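# Four arms sort items into sticker-colored containers

## Task

Place every item into the container whose color matches the color of the sticker on that item.

## Robot and tools

Setup: four identical i2rt Big YAM arms (arm1, arm2, arm3, arm4) share one simulated work area. Each has six revolute joints, a two-finger gripper and a wrist camera that sits on top of the hand looking toward the fingertips. Four fixed room cameras also watch: cam_room_a1, cam_room_a2, cam_room_b1, cam_room_b2. Wrist cameras are arm1_cam_wrist to arm4_cam_wrist. The hand reaches roughly 1.0 m out from the joint1 axis.

Frame: one scene frame for everything, metres, origin on the floor, +z up. Foot (base_link) poses, each foot facing its own +x: arm1 x=-0.644 y=+1.377 z=+0.914 quat_wxyz=(+0.682, +0.007, +0.004, +0.731); arm2 x=-0.655 y=-0.555 z=+0.928 quat_wxyz=(+0.747, +0.002, +0.000, -0.665); arm3 x=+0.651 y=-1.332 z=+0.868 quat_wxyz=(+0.663, -0.004, -0.006, -0.748); arm4 x=+0.648 y=+0.477 z=+0.879 quat_wxyz=(+0.687, +0.001, +0.003, +0.727). The reported hand point lies between the finger pads, about 1 cm short of the tips; fingers extend along the hand's +z, and close along its y. The printed hand can be off the true one, more so at long reach.

move: one action for any subset of arms. Keys are arm1..arm4 (each optional; an omitted arm gets nothing new and keeps its old targets) plus cameras. Per arm you may give:
- joints: absolute targets keyed joint1_rad..joint6_rad (radians) and gripper_m (metres of fingertip gap). Ranges: joint1_rad -2.879 to 2.879 (rotation about the foot, positive counter-clockwise seen from above, 0 = along the foot's facing); joint2_rad 0 to 3.141 (shoulder, 0 = upper arm back and near level, rising then forward as it grows); joint3_rad 0 to 3.019 (elbow, 0 = folded); joint4_rad -1.692 to 1.57 (hand pitch, positive tips fingers up); joint5_rad -1.57 to 1.57 (sideways swing, positive to the arm's right); joint6_rad -2.094 to 2.094 (roll, positive clockwise viewed from behind); gripper_m 0 to 0.093. Done tolerances: ±0.045, ±0.14, ±0.09, ±0.055, ±0.03, ±0.035, ±0.003.
- target: an absolute hand pose, a single list of seven numbers [x, y, z, qw, qx, qy, qz] in the scene frame, metres and unit quaternion, in the same form the hand line prints. The hand travels in a straight line from its current hand_target to it. When target is used, joints may only contain gripper_m.
- speed: top path speed in m/s, 0.002 to 0.5, default 0.25; rotation capped at twice that in rad/s. Only allowed with target.
All motions in a call begin together; all hand paths in one call finish together, paced by the slowest. Paths last 0.5 to 10 s; an action never exceeds 15 s. Each control step clips the path pose to within 100 mm and 20 degrees of the measured hand, then solves damped IK, favouring position. Expect errors of a centimetre or more, overshoot of speed near full stretch, and wide swings when moving by joints. Nothing slows for obstacles or other arms. Unknown keys make a call invalid; out-of-range values get it refused, and a refusal cancels the rest of that reply's move, wait and finished_scene calls.

cameras (move and wait): list of camera names, or "all"; omitted/null gives all, [] gives none.

wait: seconds from 0 to 10, optional cameras. Commands nothing new; returns full state and images.
zoom_image: camera name and region [x0, y0, x1, y1] in pixels of that camera's latest image, top-left origin, at most 504 by 504. Only cameras present in the newest images can be zoomed.
read_manual: section "licences" only; returns URDF licence text, no motion.
finished_scene: scene (integer 1 to 3), the current scene number. Irreversible; call only when all items rest in their matching containers without help.

Results: per arm, joint_positions, Joint velocities (same order, rad/s, gripper in m/s; "within noise" means still), joint torques (N m, arm joints only, offset and noisy, numbers 3 and 4 wrap at ±28), hand, hand_target (pose the held joint targets imply), joint_status and hand_status. A "move" line lists each arm sent motion with "done" or its worst status. Arms under "as last shown" were not commanded and show repeated values. A "pictures" line orders the images. Status words: off_target (resting away from target, maybe still pushing); time_out (joints keep a nearby target and push; on_its_own lists them, "held at" is the target not the reading; send the reported position to relax); not_followed / "joint command not followed" / "pose unreachable" (a self- and inter-arm collision check withheld the command; the gripper part still runs and the arm may keep retrying); limit_stop_at_motor_heat (resend the target after a heat stop).

Gripper: gripping a rigid part at full force reads up to about 0.005 m under its width (some grippers read up to 0.002 over); closed on nothing reads 0.000 to 0.003; in air it reads a little wider than the true gap. Force climbs steeply a bit below the touching width and is at its limit (about 50 to 64 N per pad) roughly 0.005 m below it. Soft items crush more with smaller targets. Release by commanding well above the reading.

Cautions: never knock items out of the area or onto the floor. Don't let go of moving parts, slam, or press hard. Keep arms from squeezing each other; the collision check lets fingers, gripper housings and wrist cameras touch, and a gripper closing on another arm's fingers counts as a press. Arms keep pushing on contact, which heats motors; so do loads and outstretched poses. MOTOR HOT appears at 85 °C; at 100 °C the arm goes limp and falls for 30 to 60 s or longer. Loose objects may get brief random nudges. Simulation time keeps running while replies are composed.

Each tool is called after "Call:" in YAML: its name, and indented under it one key for each argument.

## Session

Call:
move:

Scene clock: 0.00 s.
Joint torques (N m): no reading
Motor temperatures (°C): arm1=[22 24 25 23 21 21 21] | arm2=[24 24 24 22 22 20 23] | arm3=[24 24 23 24 24 23 23] | arm4=[23 21 22 22 25 21 24]
Heat: arm1: hottest joint3_rad 25 °C; arm2: hottest joint1_rad 24 °C; arm3: hottest joint1_rad 24 °C; arm4: hottest joint5_rad 25 °C.
Joint velocities: within noise
arm1.joint_positions: joint1_rad=-0.126 joint2_rad=+0.534 joint3_rad=+1.403 joint4_rad=-1.611 joint5_rad=-0.026 joint6_rad=-0.127 gripper_m=+0.09396
arm1.joint_status: not commanded
arm1.hand: x=-0.6307 y=+1.5344 z=+1.4214 quat_wxyz=(-0.298, +0.671, -0.622, -0.272) (m; scene frame)
arm1.hand_target: x=-0.6306 y=+1.5327 z=+1.4326 quat_wxyz=(-0.308, +0.666, -0.618, -0.280) (m; scene frame)
arm1.hand_status: not commanded
arm2.joint_positions: joint1_rad=-0.045 joint2_rad=+0.390 joint3_rad=+1.428 joint4_rad=-1.186 joint5_rad=+0.166 joint6_rad=-0.774 gripper_m=+0.09396
arm2.joint_status: not commanded
arm2.hand: x=-0.6756 y=-0.6916 z=+1.5578 quat_wxyz=(-0.217, -0.319, -0.688, +0.615) (m; scene frame)
arm2.hand_target: x=-0.6760 y=-0.6854 z=+1.5652 quat_wxyz=(-0.221, -0.317, -0.681, +0.622) (m; scene frame)
arm2.hand_status: not commanded
arm3.joint_positions: joint1_rad=+0.075 joint2_rad=+0.276 joint3_rad=+1.523 joint4_rad=-1.599 joint5_rad=-0.185 joint6_rad=-0.597 gripper_m=+0.09396
arm3.joint_status: not commanded
arm3.hand: x=+0.6803 y=-1.3506 z=+1.4452 quat_wxyz=(-0.326, -0.350, -0.735, +0.481) (m; scene frame)
arm3.hand_target: x=+0.6804 y=-1.3484 z=+1.4507 quat_wxyz=(-0.328, -0.347, -0.731, +0.487) (m; scene frame)
arm3.hand_status: not commanded
arm4.joint_positions: joint1_rad=+0.109 joint2_rad=+0.555 joint3_rad=+1.556 joint4_rad=-1.251 joint5_rad=+0.178 joint6_rad=-0.775 gripper_m=+0.09396
arm4.joint_status: not commanded
arm4.hand: x=+0.6522 y=+0.6599 z=+1.5276 quat_wxyz=(-0.572, +0.731, -0.297, -0.221) (m; scene frame)
arm4.hand_target: x=+0.6531 y=+0.6547 z=+1.5360 quat_wxyz=(-0.580, +0.725, -0.296, -0.226) (m; scene frame)
arm4.hand_status: not commanded
pictures: arm1_cam_wrist, arm2_cam_wrist, arm3_cam_wrist, arm4_cam_wrist, cam_room_a1, cam_room_a2, cam_room_b1, cam_room_b2
Images, in order (width x height): arm1_cam_wrist 672x504, arm2_cam_wrist 672x504, arm3_cam_wrist 672x504, arm4_cam_wrist 672x504, cam_room_a1 672x504, cam_room_a2 672x504, cam_room_b1 672x504, cam_room_b2 672x504.

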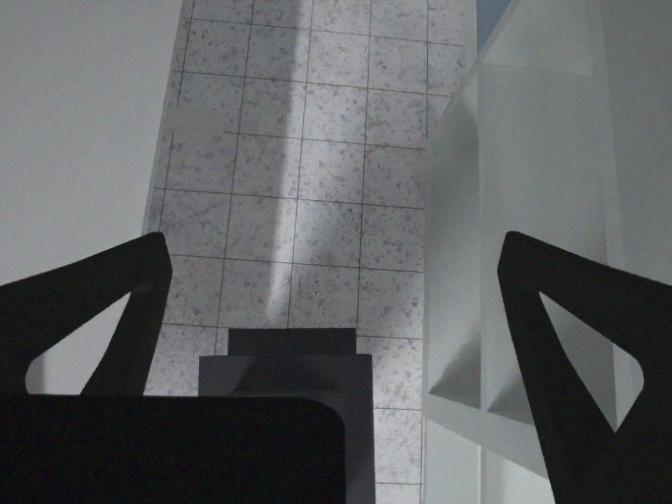

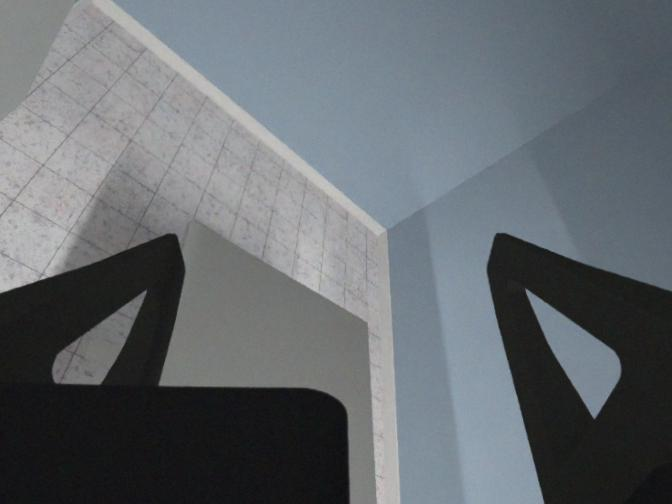

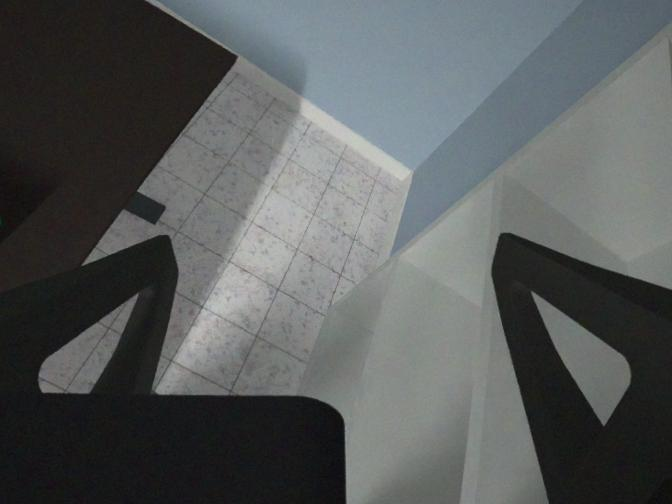

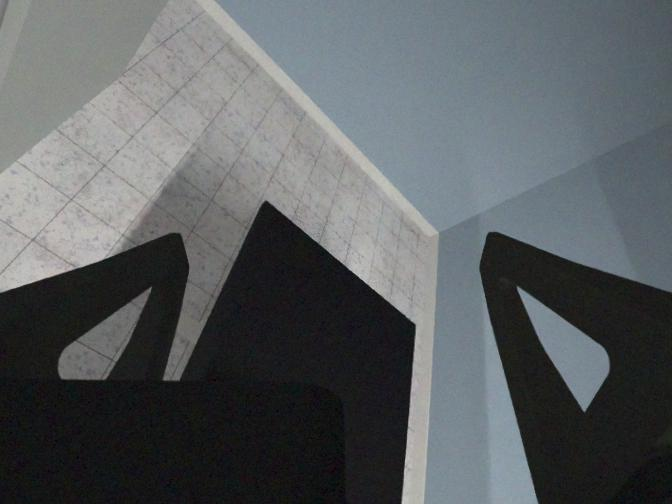

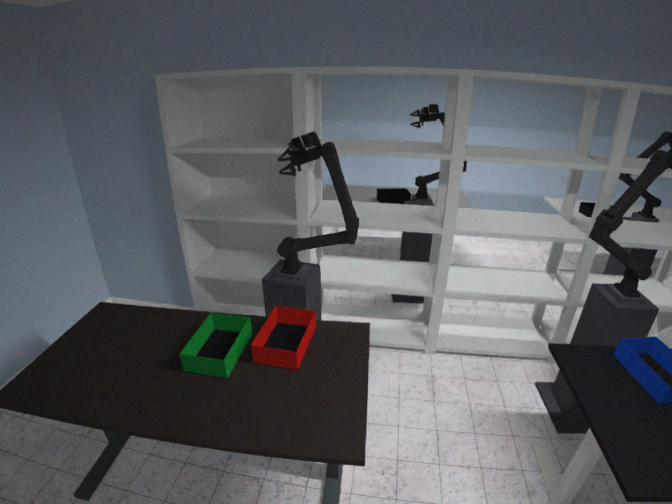

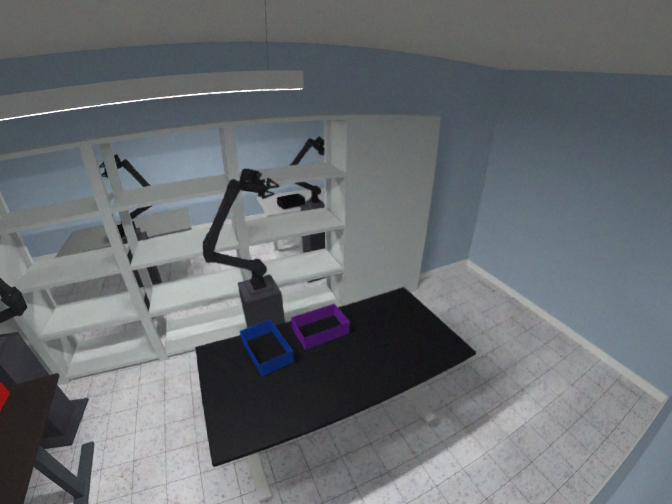

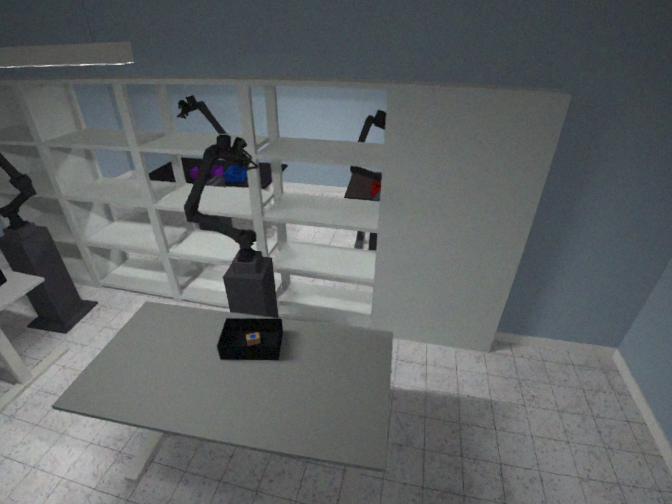

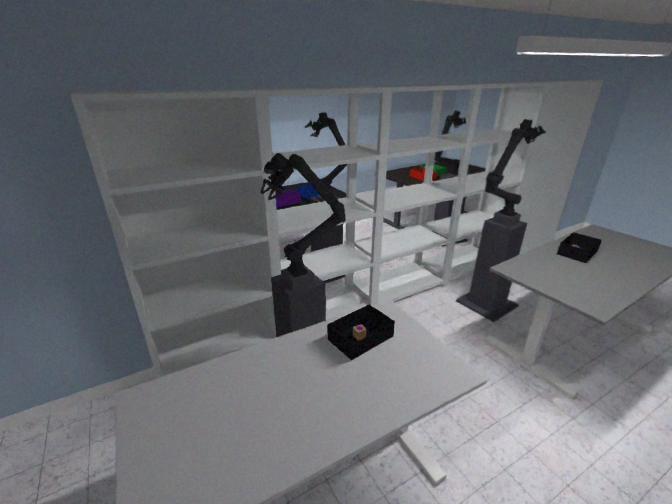

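Call:
zoom_image:
  camera: "cam_room_a1"
  region: [150, 60, 450, 400]

Call:
zoom_image:
  camera: "cam_room_a1"
  region: [372, 60, 672, 400]

Call:
zoom_image:
  camera: "cam_room_a2"
  region: [0, 100, 460, 440]

Call:
zoom_image:
  camera: "cam_room_b1"
  region: [40, 60, 440, 440]

Call:
zoom_image:
  camera: "cam_room_b2"
  region: [230, 80, 650, 400]

Call:
zoom_image:
  camera: "cam_room_b1"
  region: [200, 300, 300, 375]

Call:
zoom_image:
  camera: "cam_room_b2"
  region: [310, 290, 410, 365]

Scaled by 1.482.

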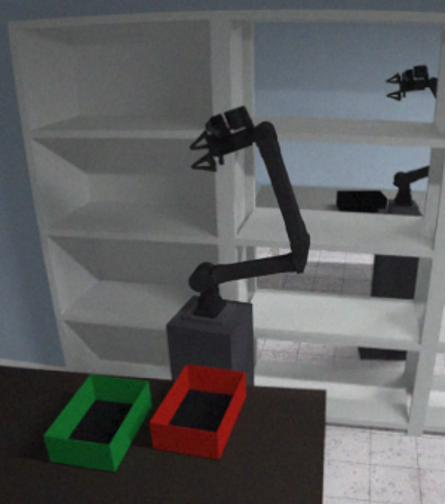

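Scaled by 1.482.

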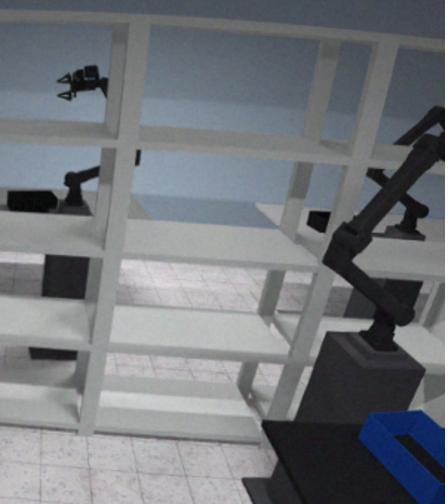

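Scaled by 1.096.

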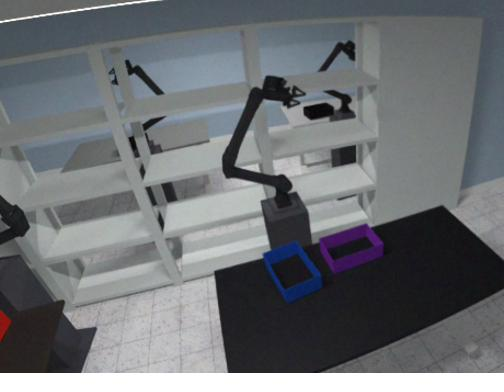

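Scaled by 1.260.

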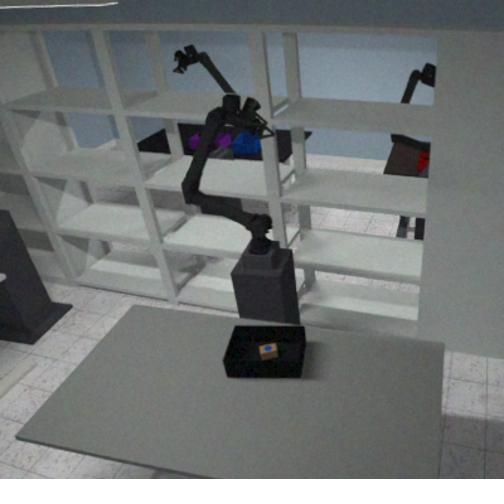

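Scaled by 1.200.

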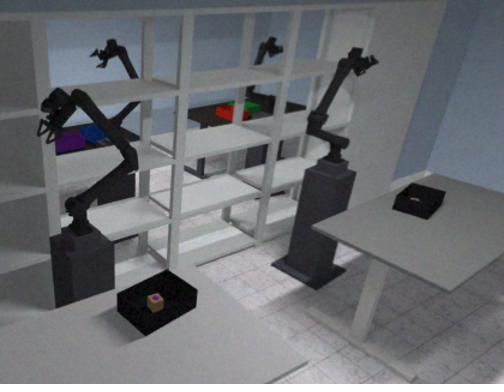

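Scaled by 5.040.

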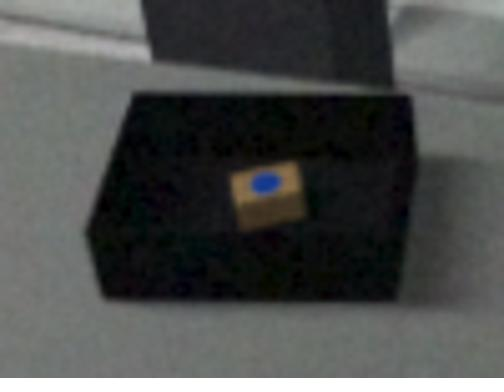

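Scaled by 5.040.

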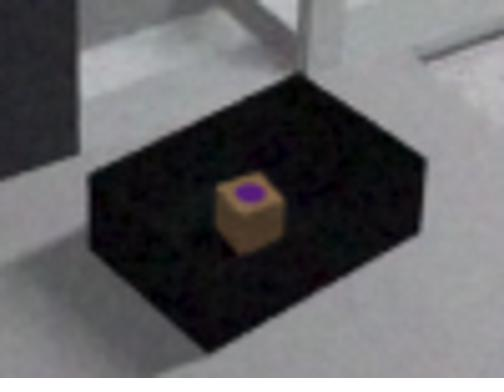

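Call:
move:
  arm1: {"joints": {"joint1_rad": -1.64, "joint4_rad": -1.07, "joint5_rad": 0, "joint6_rad": 0}}
  arm2: {"joints": {"joint1_rad": 1.45, "joint4_rad": -1.24, "joint5_rad": 0, "joint6_rad": 0}}
  arm3: {"joints": {"joint1_rad": -1.45, "joint4_rad": -1.45, "joint5_rad": 0, "joint6_rad": 0}}
  arm4: {"joints": {"joint1_rad": 1.51, "joint4_rad": -1.2, "joint5_rad": 0, "joint6_rad": 0}}

Scene clock: 81.17 s.
Joint torques (N m): arm1=[-2.02 4.95 10.51 2.69 0.01 0.09] | arm2=[1.14 5.13 8.81 2.03 -0.08 0.21] | arm3=[0.67 9.64 5.49 2.52 0.03 0.02] | arm4=[1.03 4.25 7.24 2.07 0.04 0.2]
Motor temperatures (°C): arm1=[22 24 29 24 21 21 21] | arm2=[24 25 27 23 22 20 23] | arm3=[24 25 24 24 24 23 23] | arm4=[23 22 28 22 24 21 24]
Heat: arm1: hottest joint3_rad 29 °C; arm2: hottest joint3_rad 27 °C; arm3: hottest joint2_rad 25 °C; arm4: hottest joint3_rad 28 °C.
move: arm1 done; arm2 done; arm3 done; arm4 done
Joint velocities: within noise
arm1.joint_positions: joint1_rad=-1.633 joint2_rad=+0.534 joint3_rad=+1.403 joint4_rad=-1.093 joint5_rad=+0.000 joint6_rad=-0.007 gripper_m=+0.09398
arm1.joint_status: all done
arm1.hand: x=-0.4169 y=+1.3767 z=+1.5290 quat_wxyz=(-0.617, +0.005, -0.787, -0.001) (m; scene frame)
arm1.hand_target: x=-0.4208 y=+1.3751 z=+1.5462 quat_wxyz=(-0.635, -0.001, -0.772, -0.001) (m; scene frame)
arm1.hand_status: not commanded
arm2.joint_positions: joint1_rad=+1.445 joint2_rad=+0.390 joint3_rad=+1.428 joint4_rad=-1.225 joint5_rad=+0.002 joint6_rad=-0.014 gripper_m=+0.09398
arm2.joint_status: all done
arm2.hand: x=-0.5230 y=-0.5592 z=+1.5487 quat_wxyz=(-0.638, +0.001, -0.770, +0.007) (m; scene frame)
arm2.hand_target: x=-0.5298 y=-0.5583 z=+1.5519 quat_wxyz=(-0.640, -0.003, -0.768, +0.000) (m; scene frame)
arm2.hand_status: not commanded
arm3.joint_positions: joint1_rad=-1.441 joint2_rad=+0.276 joint3_rad=+1.523 joint4_rad=-1.468 joint5_rad=-0.001 joint6_rad=-0.008 gripper_m=+0.09398
arm3.joint_status: all done
arm3.hand: x=+0.6128 y=-1.3233 z=+1.4745 quat_wxyz=(-0.006, -0.781, -0.003, +0.624) (m; scene frame)
arm3.hand_target: x=+0.6149 y=-1.3227 z=+1.4832 quat_wxyz=(-0.005, -0.772, +0.004, +0.635) (m; scene frame)
arm3.hand_status: not commanded
arm4.joint_positions: joint1_rad=+1.505 joint2_rad=+0.555 joint3_rad=+1.556 joint4_rad=-1.219 joint5_rad=+0.001 joint6_rad=-0.014 gripper_m=+0.09398
arm4.joint_status: all done
arm4.hand: x=+0.4689 y=+0.4819 z=+1.5360 quat_wxyz=(-0.006, +0.778, +0.000, -0.628) (m; scene frame)
arm4.hand_target: x=+0.4736 y=+0.4809 z=+1.5482 quat_wxyz=(+0.000, +0.767, -0.003, -0.642) (m; scene frame)
arm4.hand_status: not commanded
pictures: arm1_cam_wrist, arm2_cam_wrist, arm3_cam_wrist, arm4_cam_wrist, cam_room_a1, cam_room_a2, cam_room_b1, cam_room_b2
Images, in order (width x height): arm1_cam_wrist 672x504, arm2_cam_wrist 672x504, arm3_cam_wrist 672x504, arm4_cam_wrist 672x504, cam_room_a1 672x504, cam_room_a2 672x504, cam_room_b1 672x504, cam_room_b2 672x504.

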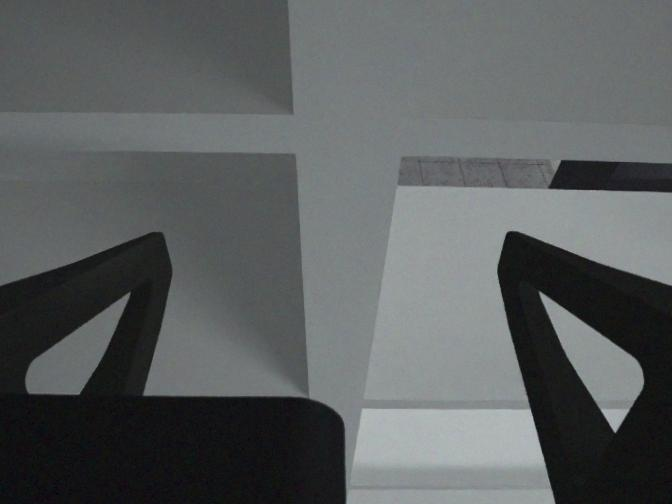

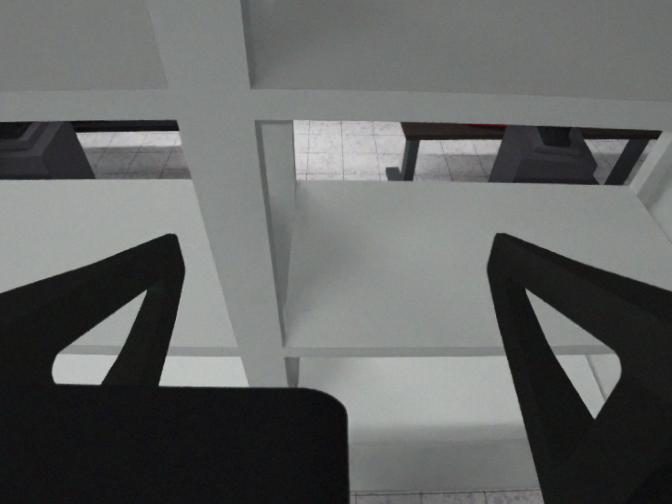

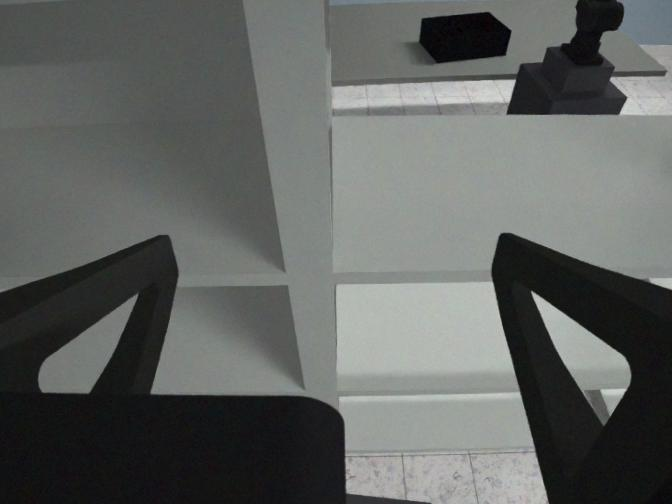

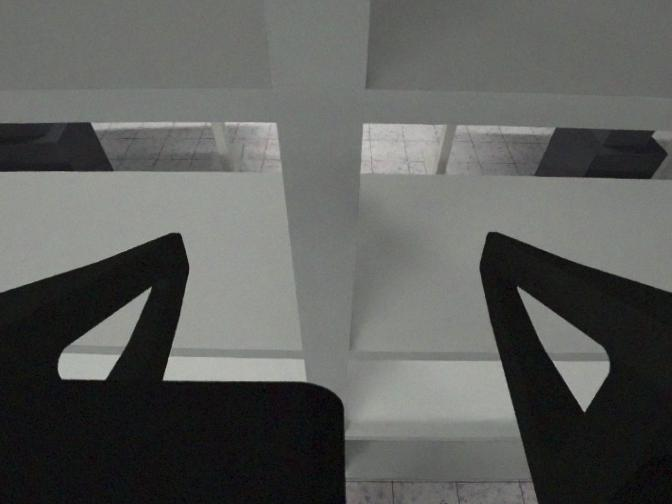

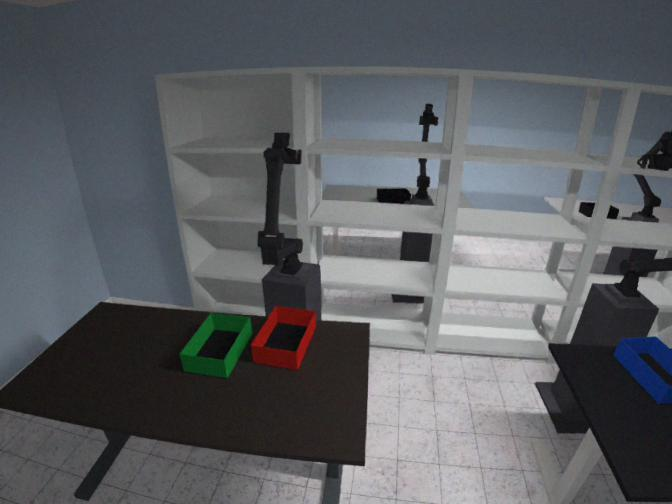

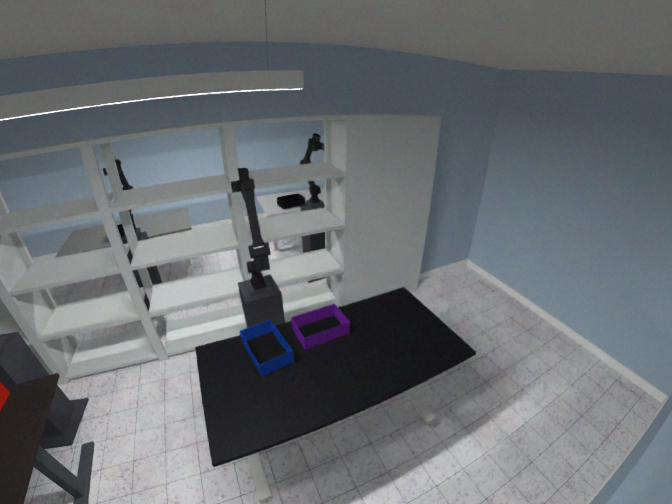

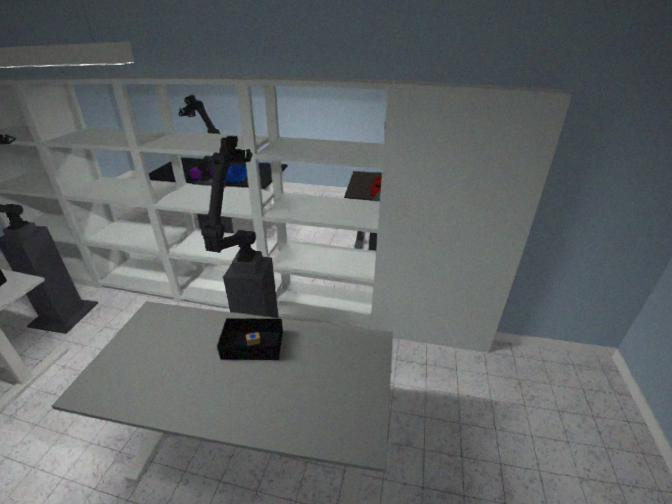

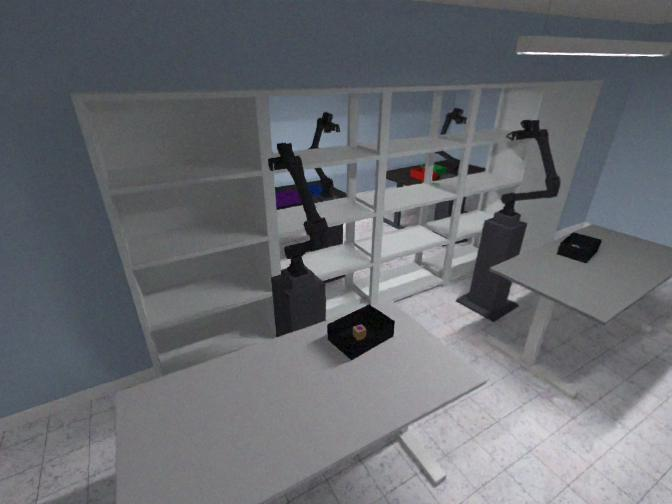

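Call:
zoom_image:
  camera: "arm3_cam_wrist"
  region: [400, 0, 672, 204]

Call:
zoom_image:
  camera: "arm2_cam_wrist"
  region: [400, 80, 672, 284]

Call:
zoom_image:
  camera: "arm2_cam_wrist"
  region: [0, 80, 272, 284]

Call:
zoom_image:
  camera: "arm4_cam_wrist"
  region: [0, 80, 272, 284]

Call:
zoom_image:
  camera: "arm4_cam_wrist"
  region: [400, 80, 672, 284]

Scaled by 1.853.

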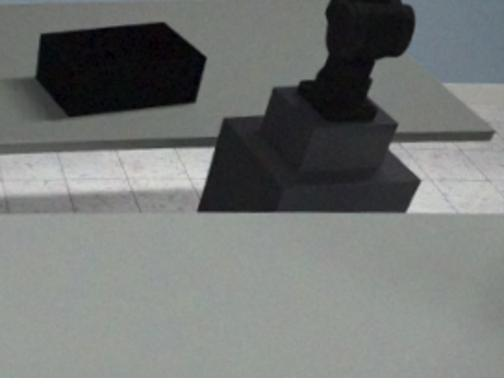

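Scaled by 1.853.

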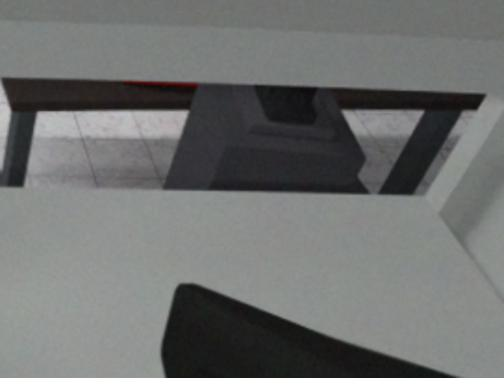

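Scaled by 1.853.

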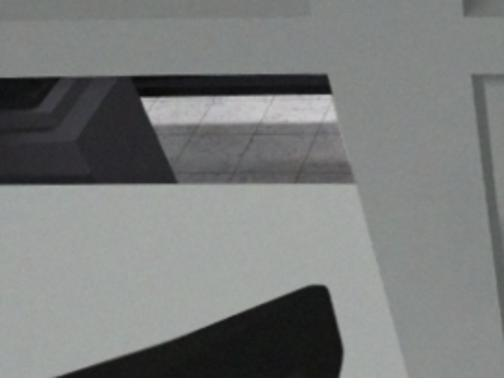

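Scaled by 1.853.

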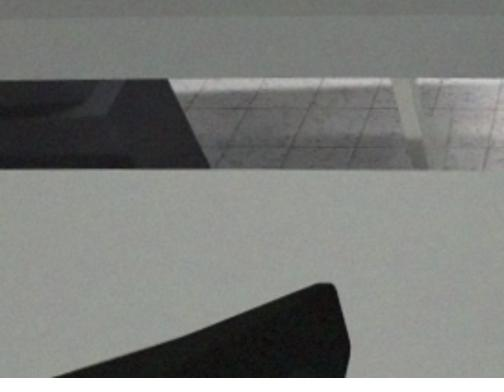

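Scaled by 1.853.

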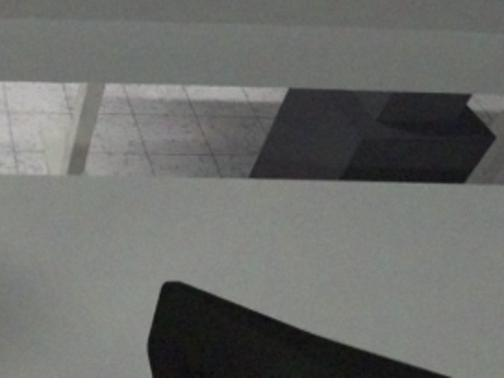

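Call:
move:
  arm1: {"joints": {"joint1_rad": 1.5, "joint4_rad": -1.3}}
  arm2: {"joints": {"joint1_rad": -1.687, "joint4_rad": -1.4}}
  arm3: {"joints": {"joint1_rad": 1.69, "joint4_rad": -1.65}}
  arm4: {"joints": {"joint1_rad": -1.63, "joint4_rad": -1.4}}

Scene clock: 159.77 s.
Joint torques (N m): arm1=[-1.38 5.66 10.24 1.31 0.02 0.09] | arm2=[0.44 4.95 8.84 1.99 -0.03 0.2] | arm3=[1.96 10.81 5.38 1.47 0.02 0.02] | arm4=[0.79 4.42 7.23 1.06 0.06 0.21]
Motor temperatures (°C): arm1=[22 24 31 24 21 21 21] | arm2=[24 25 28 22 22 20 23] | arm3=[24 25 25 24 24 23 23] | arm4=[23 22 29 22 24 21 24]
Heat: arm1: hottest joint3_rad 31 °C; arm2: hottest joint3_rad 28 °C; arm3: hottest joint2_rad 25 °C; arm4: hottest joint3_rad 29 °C.
move: arm1 done; arm2 done; arm3 done; arm4 done
Joint velocities: within noise
arm1.joint_positions: joint1_rad=+1.493 joint2_rad=+0.534 joint3_rad=+1.403 joint4_rad=-1.289 joint5_rad=+0.000 joint6_rad=-0.006 gripper_m=+0.09402
arm1.joint_status: all done
arm1.hand: x=-0.8366 y=+1.3781 z=+1.4900 quat_wxyz=(-0.005, +0.835, -0.001, -0.550) (m; scene frame)
arm1.hand_target: x=-0.8313 y=+1.3767 z=+1.4985 quat_wxyz=(-0.002, +0.832, +0.000, -0.555) (m; scene frame)
arm1.hand_status: not commanded
arm2.joint_positions: joint1_rad=-1.682 joint2_rad=+0.390 joint3_rad=+1.428 joint4_rad=-1.385 joint5_rad=+0.000 joint6_rad=-0.013 gripper_m=+0.09403
arm2.joint_status: all done
arm2.hand: x=-0.7790 y=-0.5573 z=+1.5104 quat_wxyz=(+0.004, -0.819, -0.009, +0.573) (m; scene frame)
arm2.hand_target: x=-0.7724 y=-0.5568 z=+1.5136 quat_wxyz=(+0.001, -0.818, -0.001, +0.575) (m; scene frame)
arm2.hand_status: not commanded
arm3.joint_positions: joint1_rad=+1.681 joint2_rad=+0.266 joint3_rad=+1.523 joint4_rad=-1.645 joint5_rad=+0.000 joint6_rad=-0.007 gripper_m=+0.09402
arm3.joint_status: all done
arm3.hand: x=+0.6705 y=-1.3245 z=+1.4332 quat_wxyz=(-0.558, +0.003, -0.830, +0.011) (m; scene frame)
arm3.hand_target: x=+0.6714 y=-1.3243 z=+1.4362 quat_wxyz=(-0.556, +0.003, -0.831, +0.006) (m; scene frame)
arm3.hand_status: not commanded
arm4.joint_positions: joint1_rad=-1.625 joint2_rad=+0.555 joint3_rad=+1.556 joint4_rad=-1.388 joint5_rad=+0.001 joint6_rad=-0.013 gripper_m=+0.09403
arm4.joint_status: all done
arm4.hand: x=+0.8205 y=+0.4793 z=+1.4948 quat_wxyz=(-0.556, +0.007, -0.831, +0.005) (m; scene frame)
arm4.hand_target: x=+0.8146 y=+0.4786 z=+1.4995 quat_wxyz=(-0.559, +0.000, -0.829, +0.002) (m; scene frame)
arm4.hand_status: not commanded
pictures: arm1_cam_wrist, arm2_cam_wrist, arm3_cam_wrist, arm4_cam_wrist, cam_room_a1, cam_room_a2, cam_room_b1, cam_room_b2
Images, in order (width x height): arm1_cam_wrist 672x504, arm2_cam_wrist 672x504, arm3_cam_wrist 672x504, arm4_cam_wrist 672x504, cam_room_a1 672x504, cam_room_a2 672x504, cam_room_b1 672x504, cam_room_b2 672x504.

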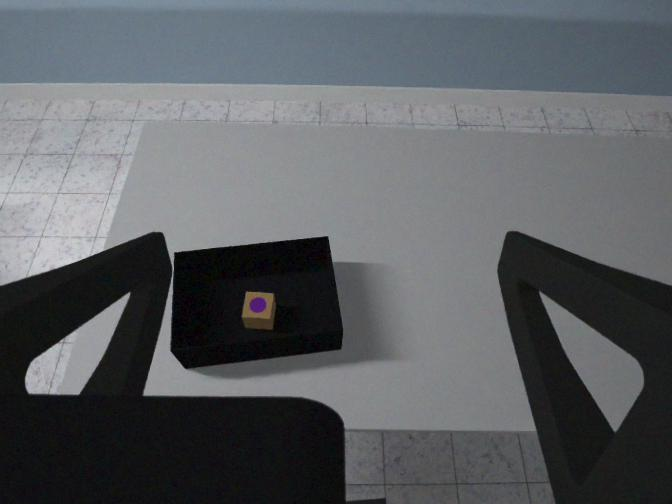

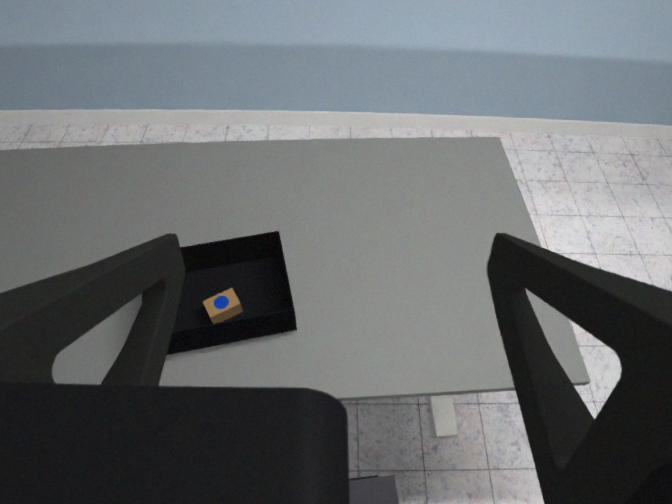

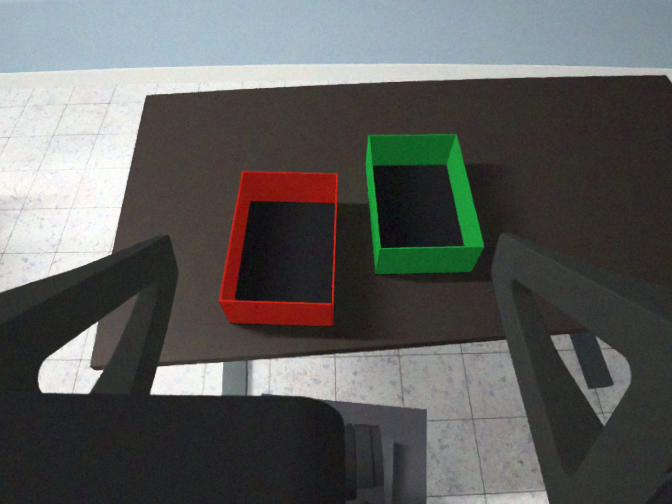

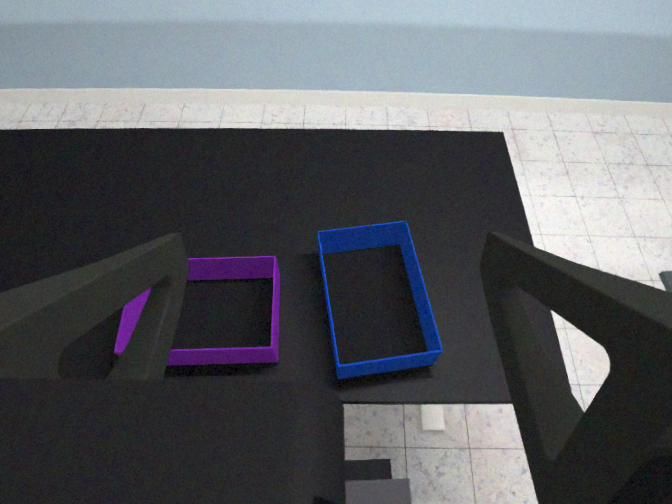

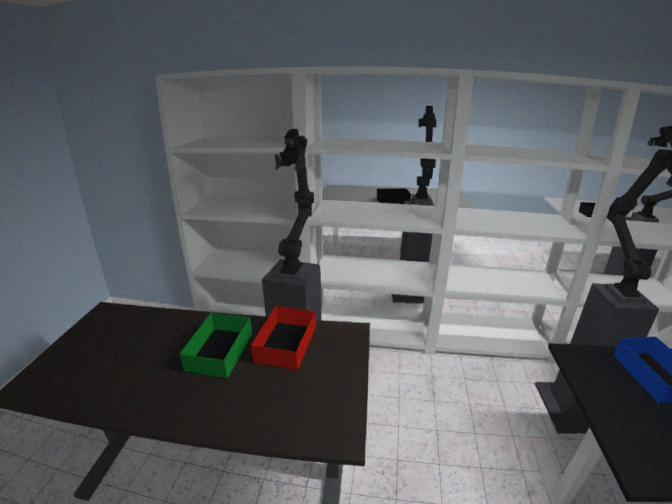

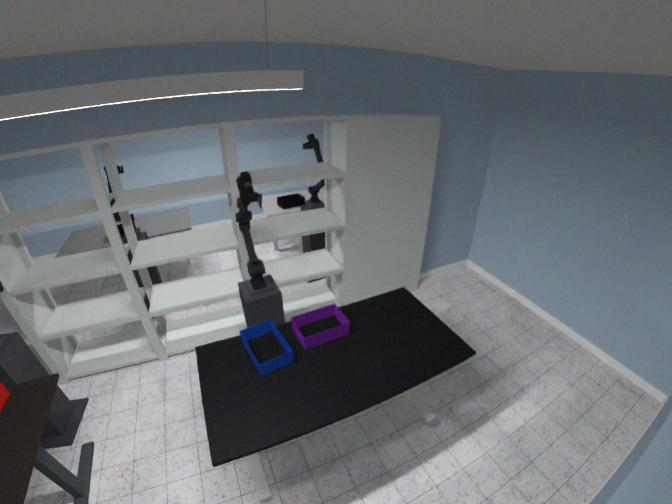

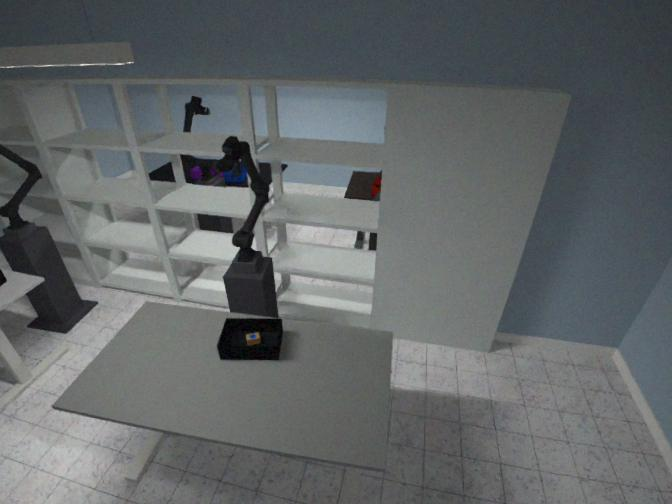

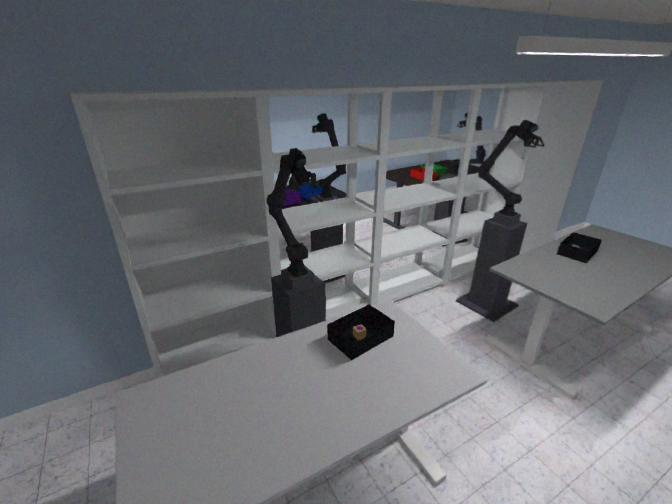

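Call:
zoom_image:
  camera: "arm1_cam_wrist"
  region: [160, 220, 360, 370]

Call:
zoom_image:
  camera: "arm2_cam_wrist"
  region: [140, 220, 340, 370]

Call:
zoom_image:
  camera: "arm4_cam_wrist"
  region: [100, 200, 504, 400]

Scaled by 2.520.

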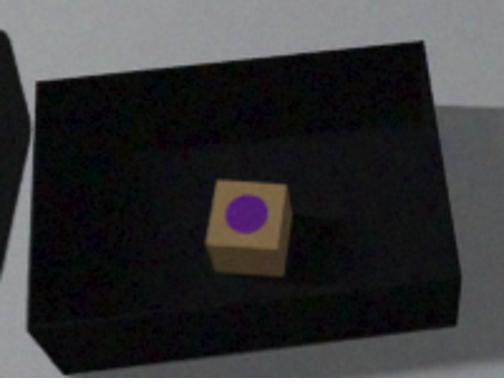

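Scaled by 2.520.

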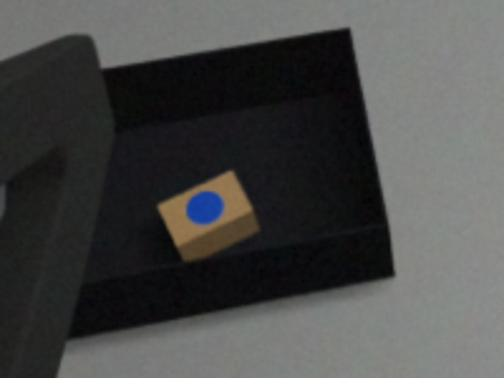

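Scaled by 1.248.

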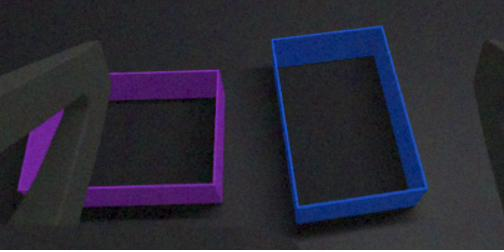

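Call:
move:
  arm1: {"target": [-1.012, 1.224, 0.95, 0.0090, -0.9653, 0.0337, 0.2586], "speed": 0.4}
  arm2: {"target": [-1.084, -0.771, 0.95, -0.0360, -0.9530, -0.2732, 0.1254], "speed": 0.4}
  cameras: ["arm1_cam_wrist", "arm2_cam_wrist", "cam_room_b1", "cam_room_b2"]

Scene clock: 243.07 s.
Joint torques (N m): arm1=[-1.2 -7.71 10.59 1.62 0.2 0.12] | arm2=[0.09 -14.8 12.38 1.68 -0.2 -0.09] | arm3=[2.02 10.93 5.34 1.51 0.02 0.02] | arm4=[0.38 4.19 7.15 0.99 0.05 0.16]
Motor temperatures (°C): arm1=[22 24 31 23 21 21 21] | arm2=[24 25 29 22 22 20 23] | arm3=[24 25 25 24 24 23 23] | arm4=[23 22 29 22 24 21 24]
Heat: arm1: hottest joint3_rad 31 °C; arm2: hottest joint3_rad 29 °C; arm3: hottest joint2_rad 25 °C; arm4: hottest joint3_rad 29 °C.
move: arm1 off_target; arm2 off_target
Joint velocities: within noise
arm1.joint_positions: joint1_rad=+2.002 joint2_rad=+1.406 joint3_rad=+0.588 joint4_rad=-0.379 joint5_rad=+0.268 joint6_rad=+0.512 gripper_m=+0.09402
arm1.joint_status: not commanded
arm1.hand: x=-0.9948 y=+1.2376 z=+0.9322 quat_wxyz=(-0.027, +0.972, -0.030, -0.232) (m; scene frame)
arm1.hand_target: x=-1.0111 y=+1.2244 z=+0.9504 quat_wxyz=(-0.009, +0.965, -0.034, -0.258) (m; scene frame)
arm1.hand_status: off_target (0.028 m and 3.7 deg from the pose sent, 0.588 m and 37.0 deg at the start)
arm2.joint_positions: joint1_rad=-1.222 joint2_rad=+1.646 joint3_rad=+0.920 joint4_rad=-0.635 joint5_rad=-0.024 joint6_rad=-0.083 gripper_m=+0.09404
arm2.joint_status: not commanded
arm2.hand: x=-1.0599 y=-0.7629 z=+0.9358 quat_wxyz=(-0.031, -0.957, -0.271, +0.099) (m; scene frame)
arm2.hand_target: x=-1.0830 y=-0.7704 z=+0.9506 quat_wxyz=(-0.036, -0.953, -0.273, +0.125) (m; scene frame)
arm2.hand_status: off_target (0.029 m and 3.1 deg from the pose sent, 0.673 m and 62.5 deg at the start)
arm3, arm4: as last shown
pictures: arm1_cam_wrist, arm2_cam_wrist, cam_room_b1, cam_room_b2
Images, in order (width x height): arm1_cam_wrist 672x504, arm2_cam_wrist 672x504, cam_room_b1 672x504, cam_room_b2 672x504.

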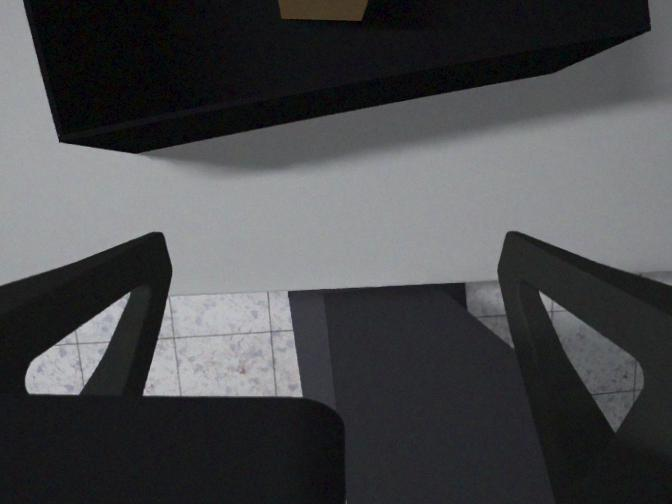

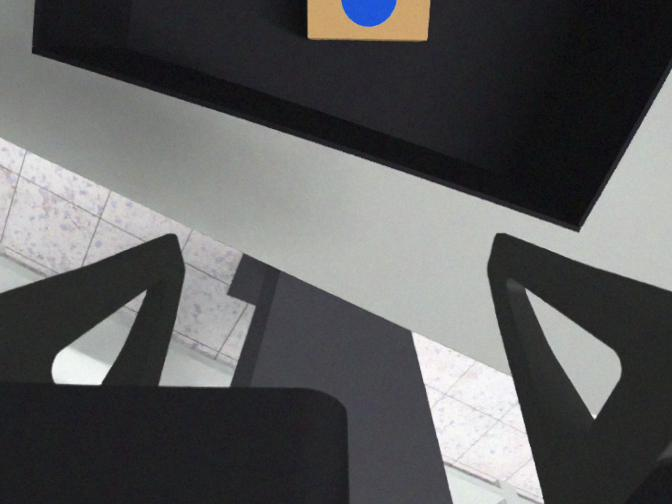

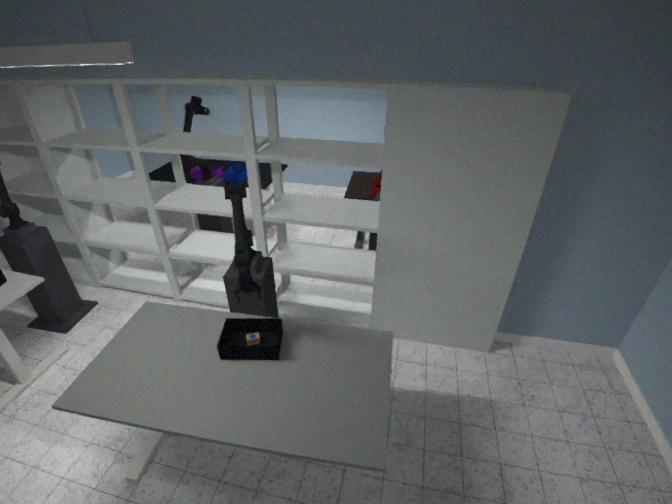

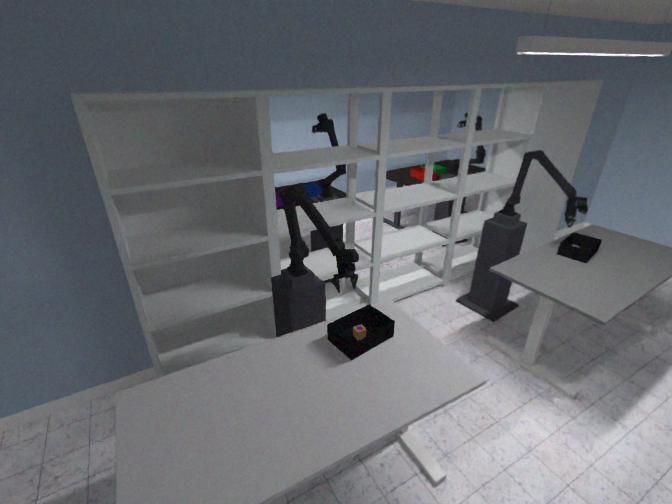

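Call:
move:
  arm1: {"target": [-1.076, 1.211, 0.8616, 0.01006, -0.9570, 0.0334, 0.2880], "speed": 0.2}
  arm2: {"target": [-1.136, -0.785, 0.862, -0.0431, -0.9495, -0.2722, 0.1503], "speed": 0.2}
  cameras: ["arm1_cam_wrist", "arm2_cam_wrist"]

Scene clock: 278.83 s.
Joint torques (N m): arm1=[-3.37 -8.82 8.76 1.99 0.33 -0.05] | arm2=[0.03 -15.97 10.92 1.92 -0.22 -0.07] | arm3=[2.08 10.87 5.35 1.48 0.03 0.02] | arm4=[0.03 4.42 7.32 0.99 0.07 0.17]
Motor temperatures (°C): arm1=[22 24 33 23 21 21 21] | arm2=[24 25 32 22 22 20 23] | arm3=[24 25 25 24 24 23 23] | arm4=[23 22 30 22 24 21 24]
Heat: arm1: hottest joint3_rad 33 °C; arm2: hottest joint3_rad 32 °C; arm3: hottest joint2_rad 25 °C; arm4: hottest joint3_rad 30 °C.
move: arm1 off_target; arm2 off_target
Joint velocities: within noise
arm1.joint_positions: joint1_rad=+1.984 joint2_rad=+1.767 joint3_rad=+0.657 joint4_rad=-0.010 joint5_rad=+0.280 joint6_rad=+0.478 gripper_m=+0.09402
arm1.joint_status: not commanded
arm1.hand: x=-1.0534 y=+1.2176 z=+0.8512 quat_wxyz=(-0.019, +0.963, -0.029, -0.267) (m; scene frame)
arm1.hand_target: x=-1.0752 y=+1.2114 z=+0.8624 quat_wxyz=(-0.010, +0.957, -0.033, -0.288) (m; scene frame)
arm1.hand_status: off_target (0.026 m and 2.8 deg from the pose sent, 0.111 m and 6.9 deg at the start)
arm2.joint_positions: joint1_rad=-1.245 joint2_rad=+1.894 joint3_rad=+0.991 joint4_rad=-0.390 joint5_rad=-0.037 joint6_rad=-0.104 gripper_m=+0.09404
arm2.joint_status: not commanded
arm2.hand: x=-1.1139 y=-0.7791 z=+0.8585 quat_wxyz=(-0.040, -0.953, -0.270, +0.132) (m; scene frame)
arm2.hand_target: x=-1.1352 y=-0.7844 z=+0.8627 quat_wxyz=(-0.043, -0.950, -0.272, +0.150) (m; scene frame)
arm2.hand_status: off_target (0.023 m and 2.1 deg from the pose sent, 0.108 m and 6.1 deg at the start)
arm3, arm4: as last shown
pictures: arm1_cam_wrist, arm2_cam_wrist
Images, in order (width x height): arm1_cam_wrist 672x504, arm2_cam_wrist 672x504.

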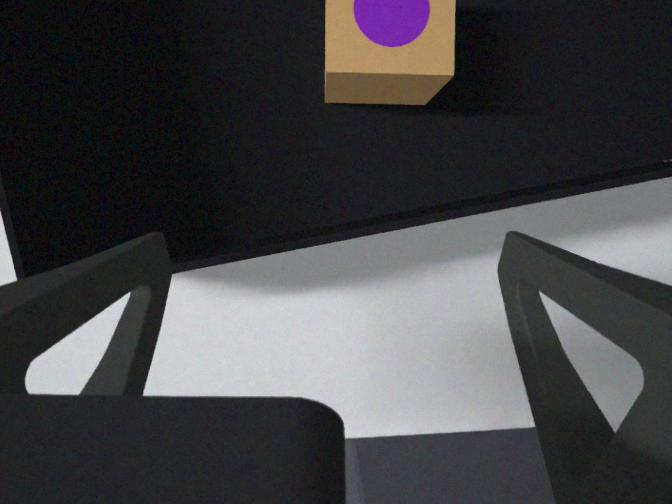

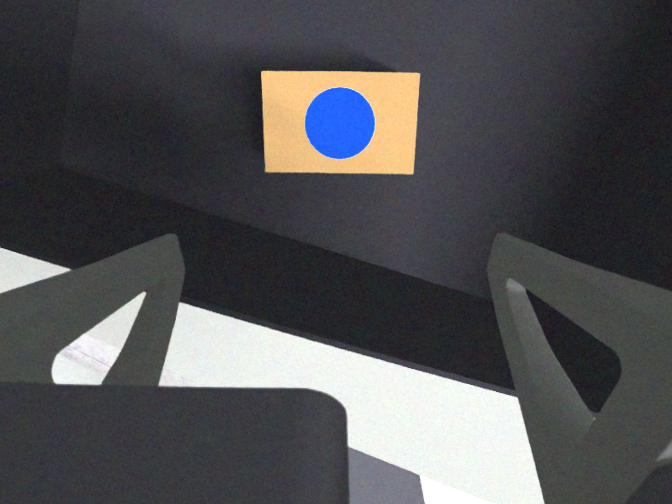

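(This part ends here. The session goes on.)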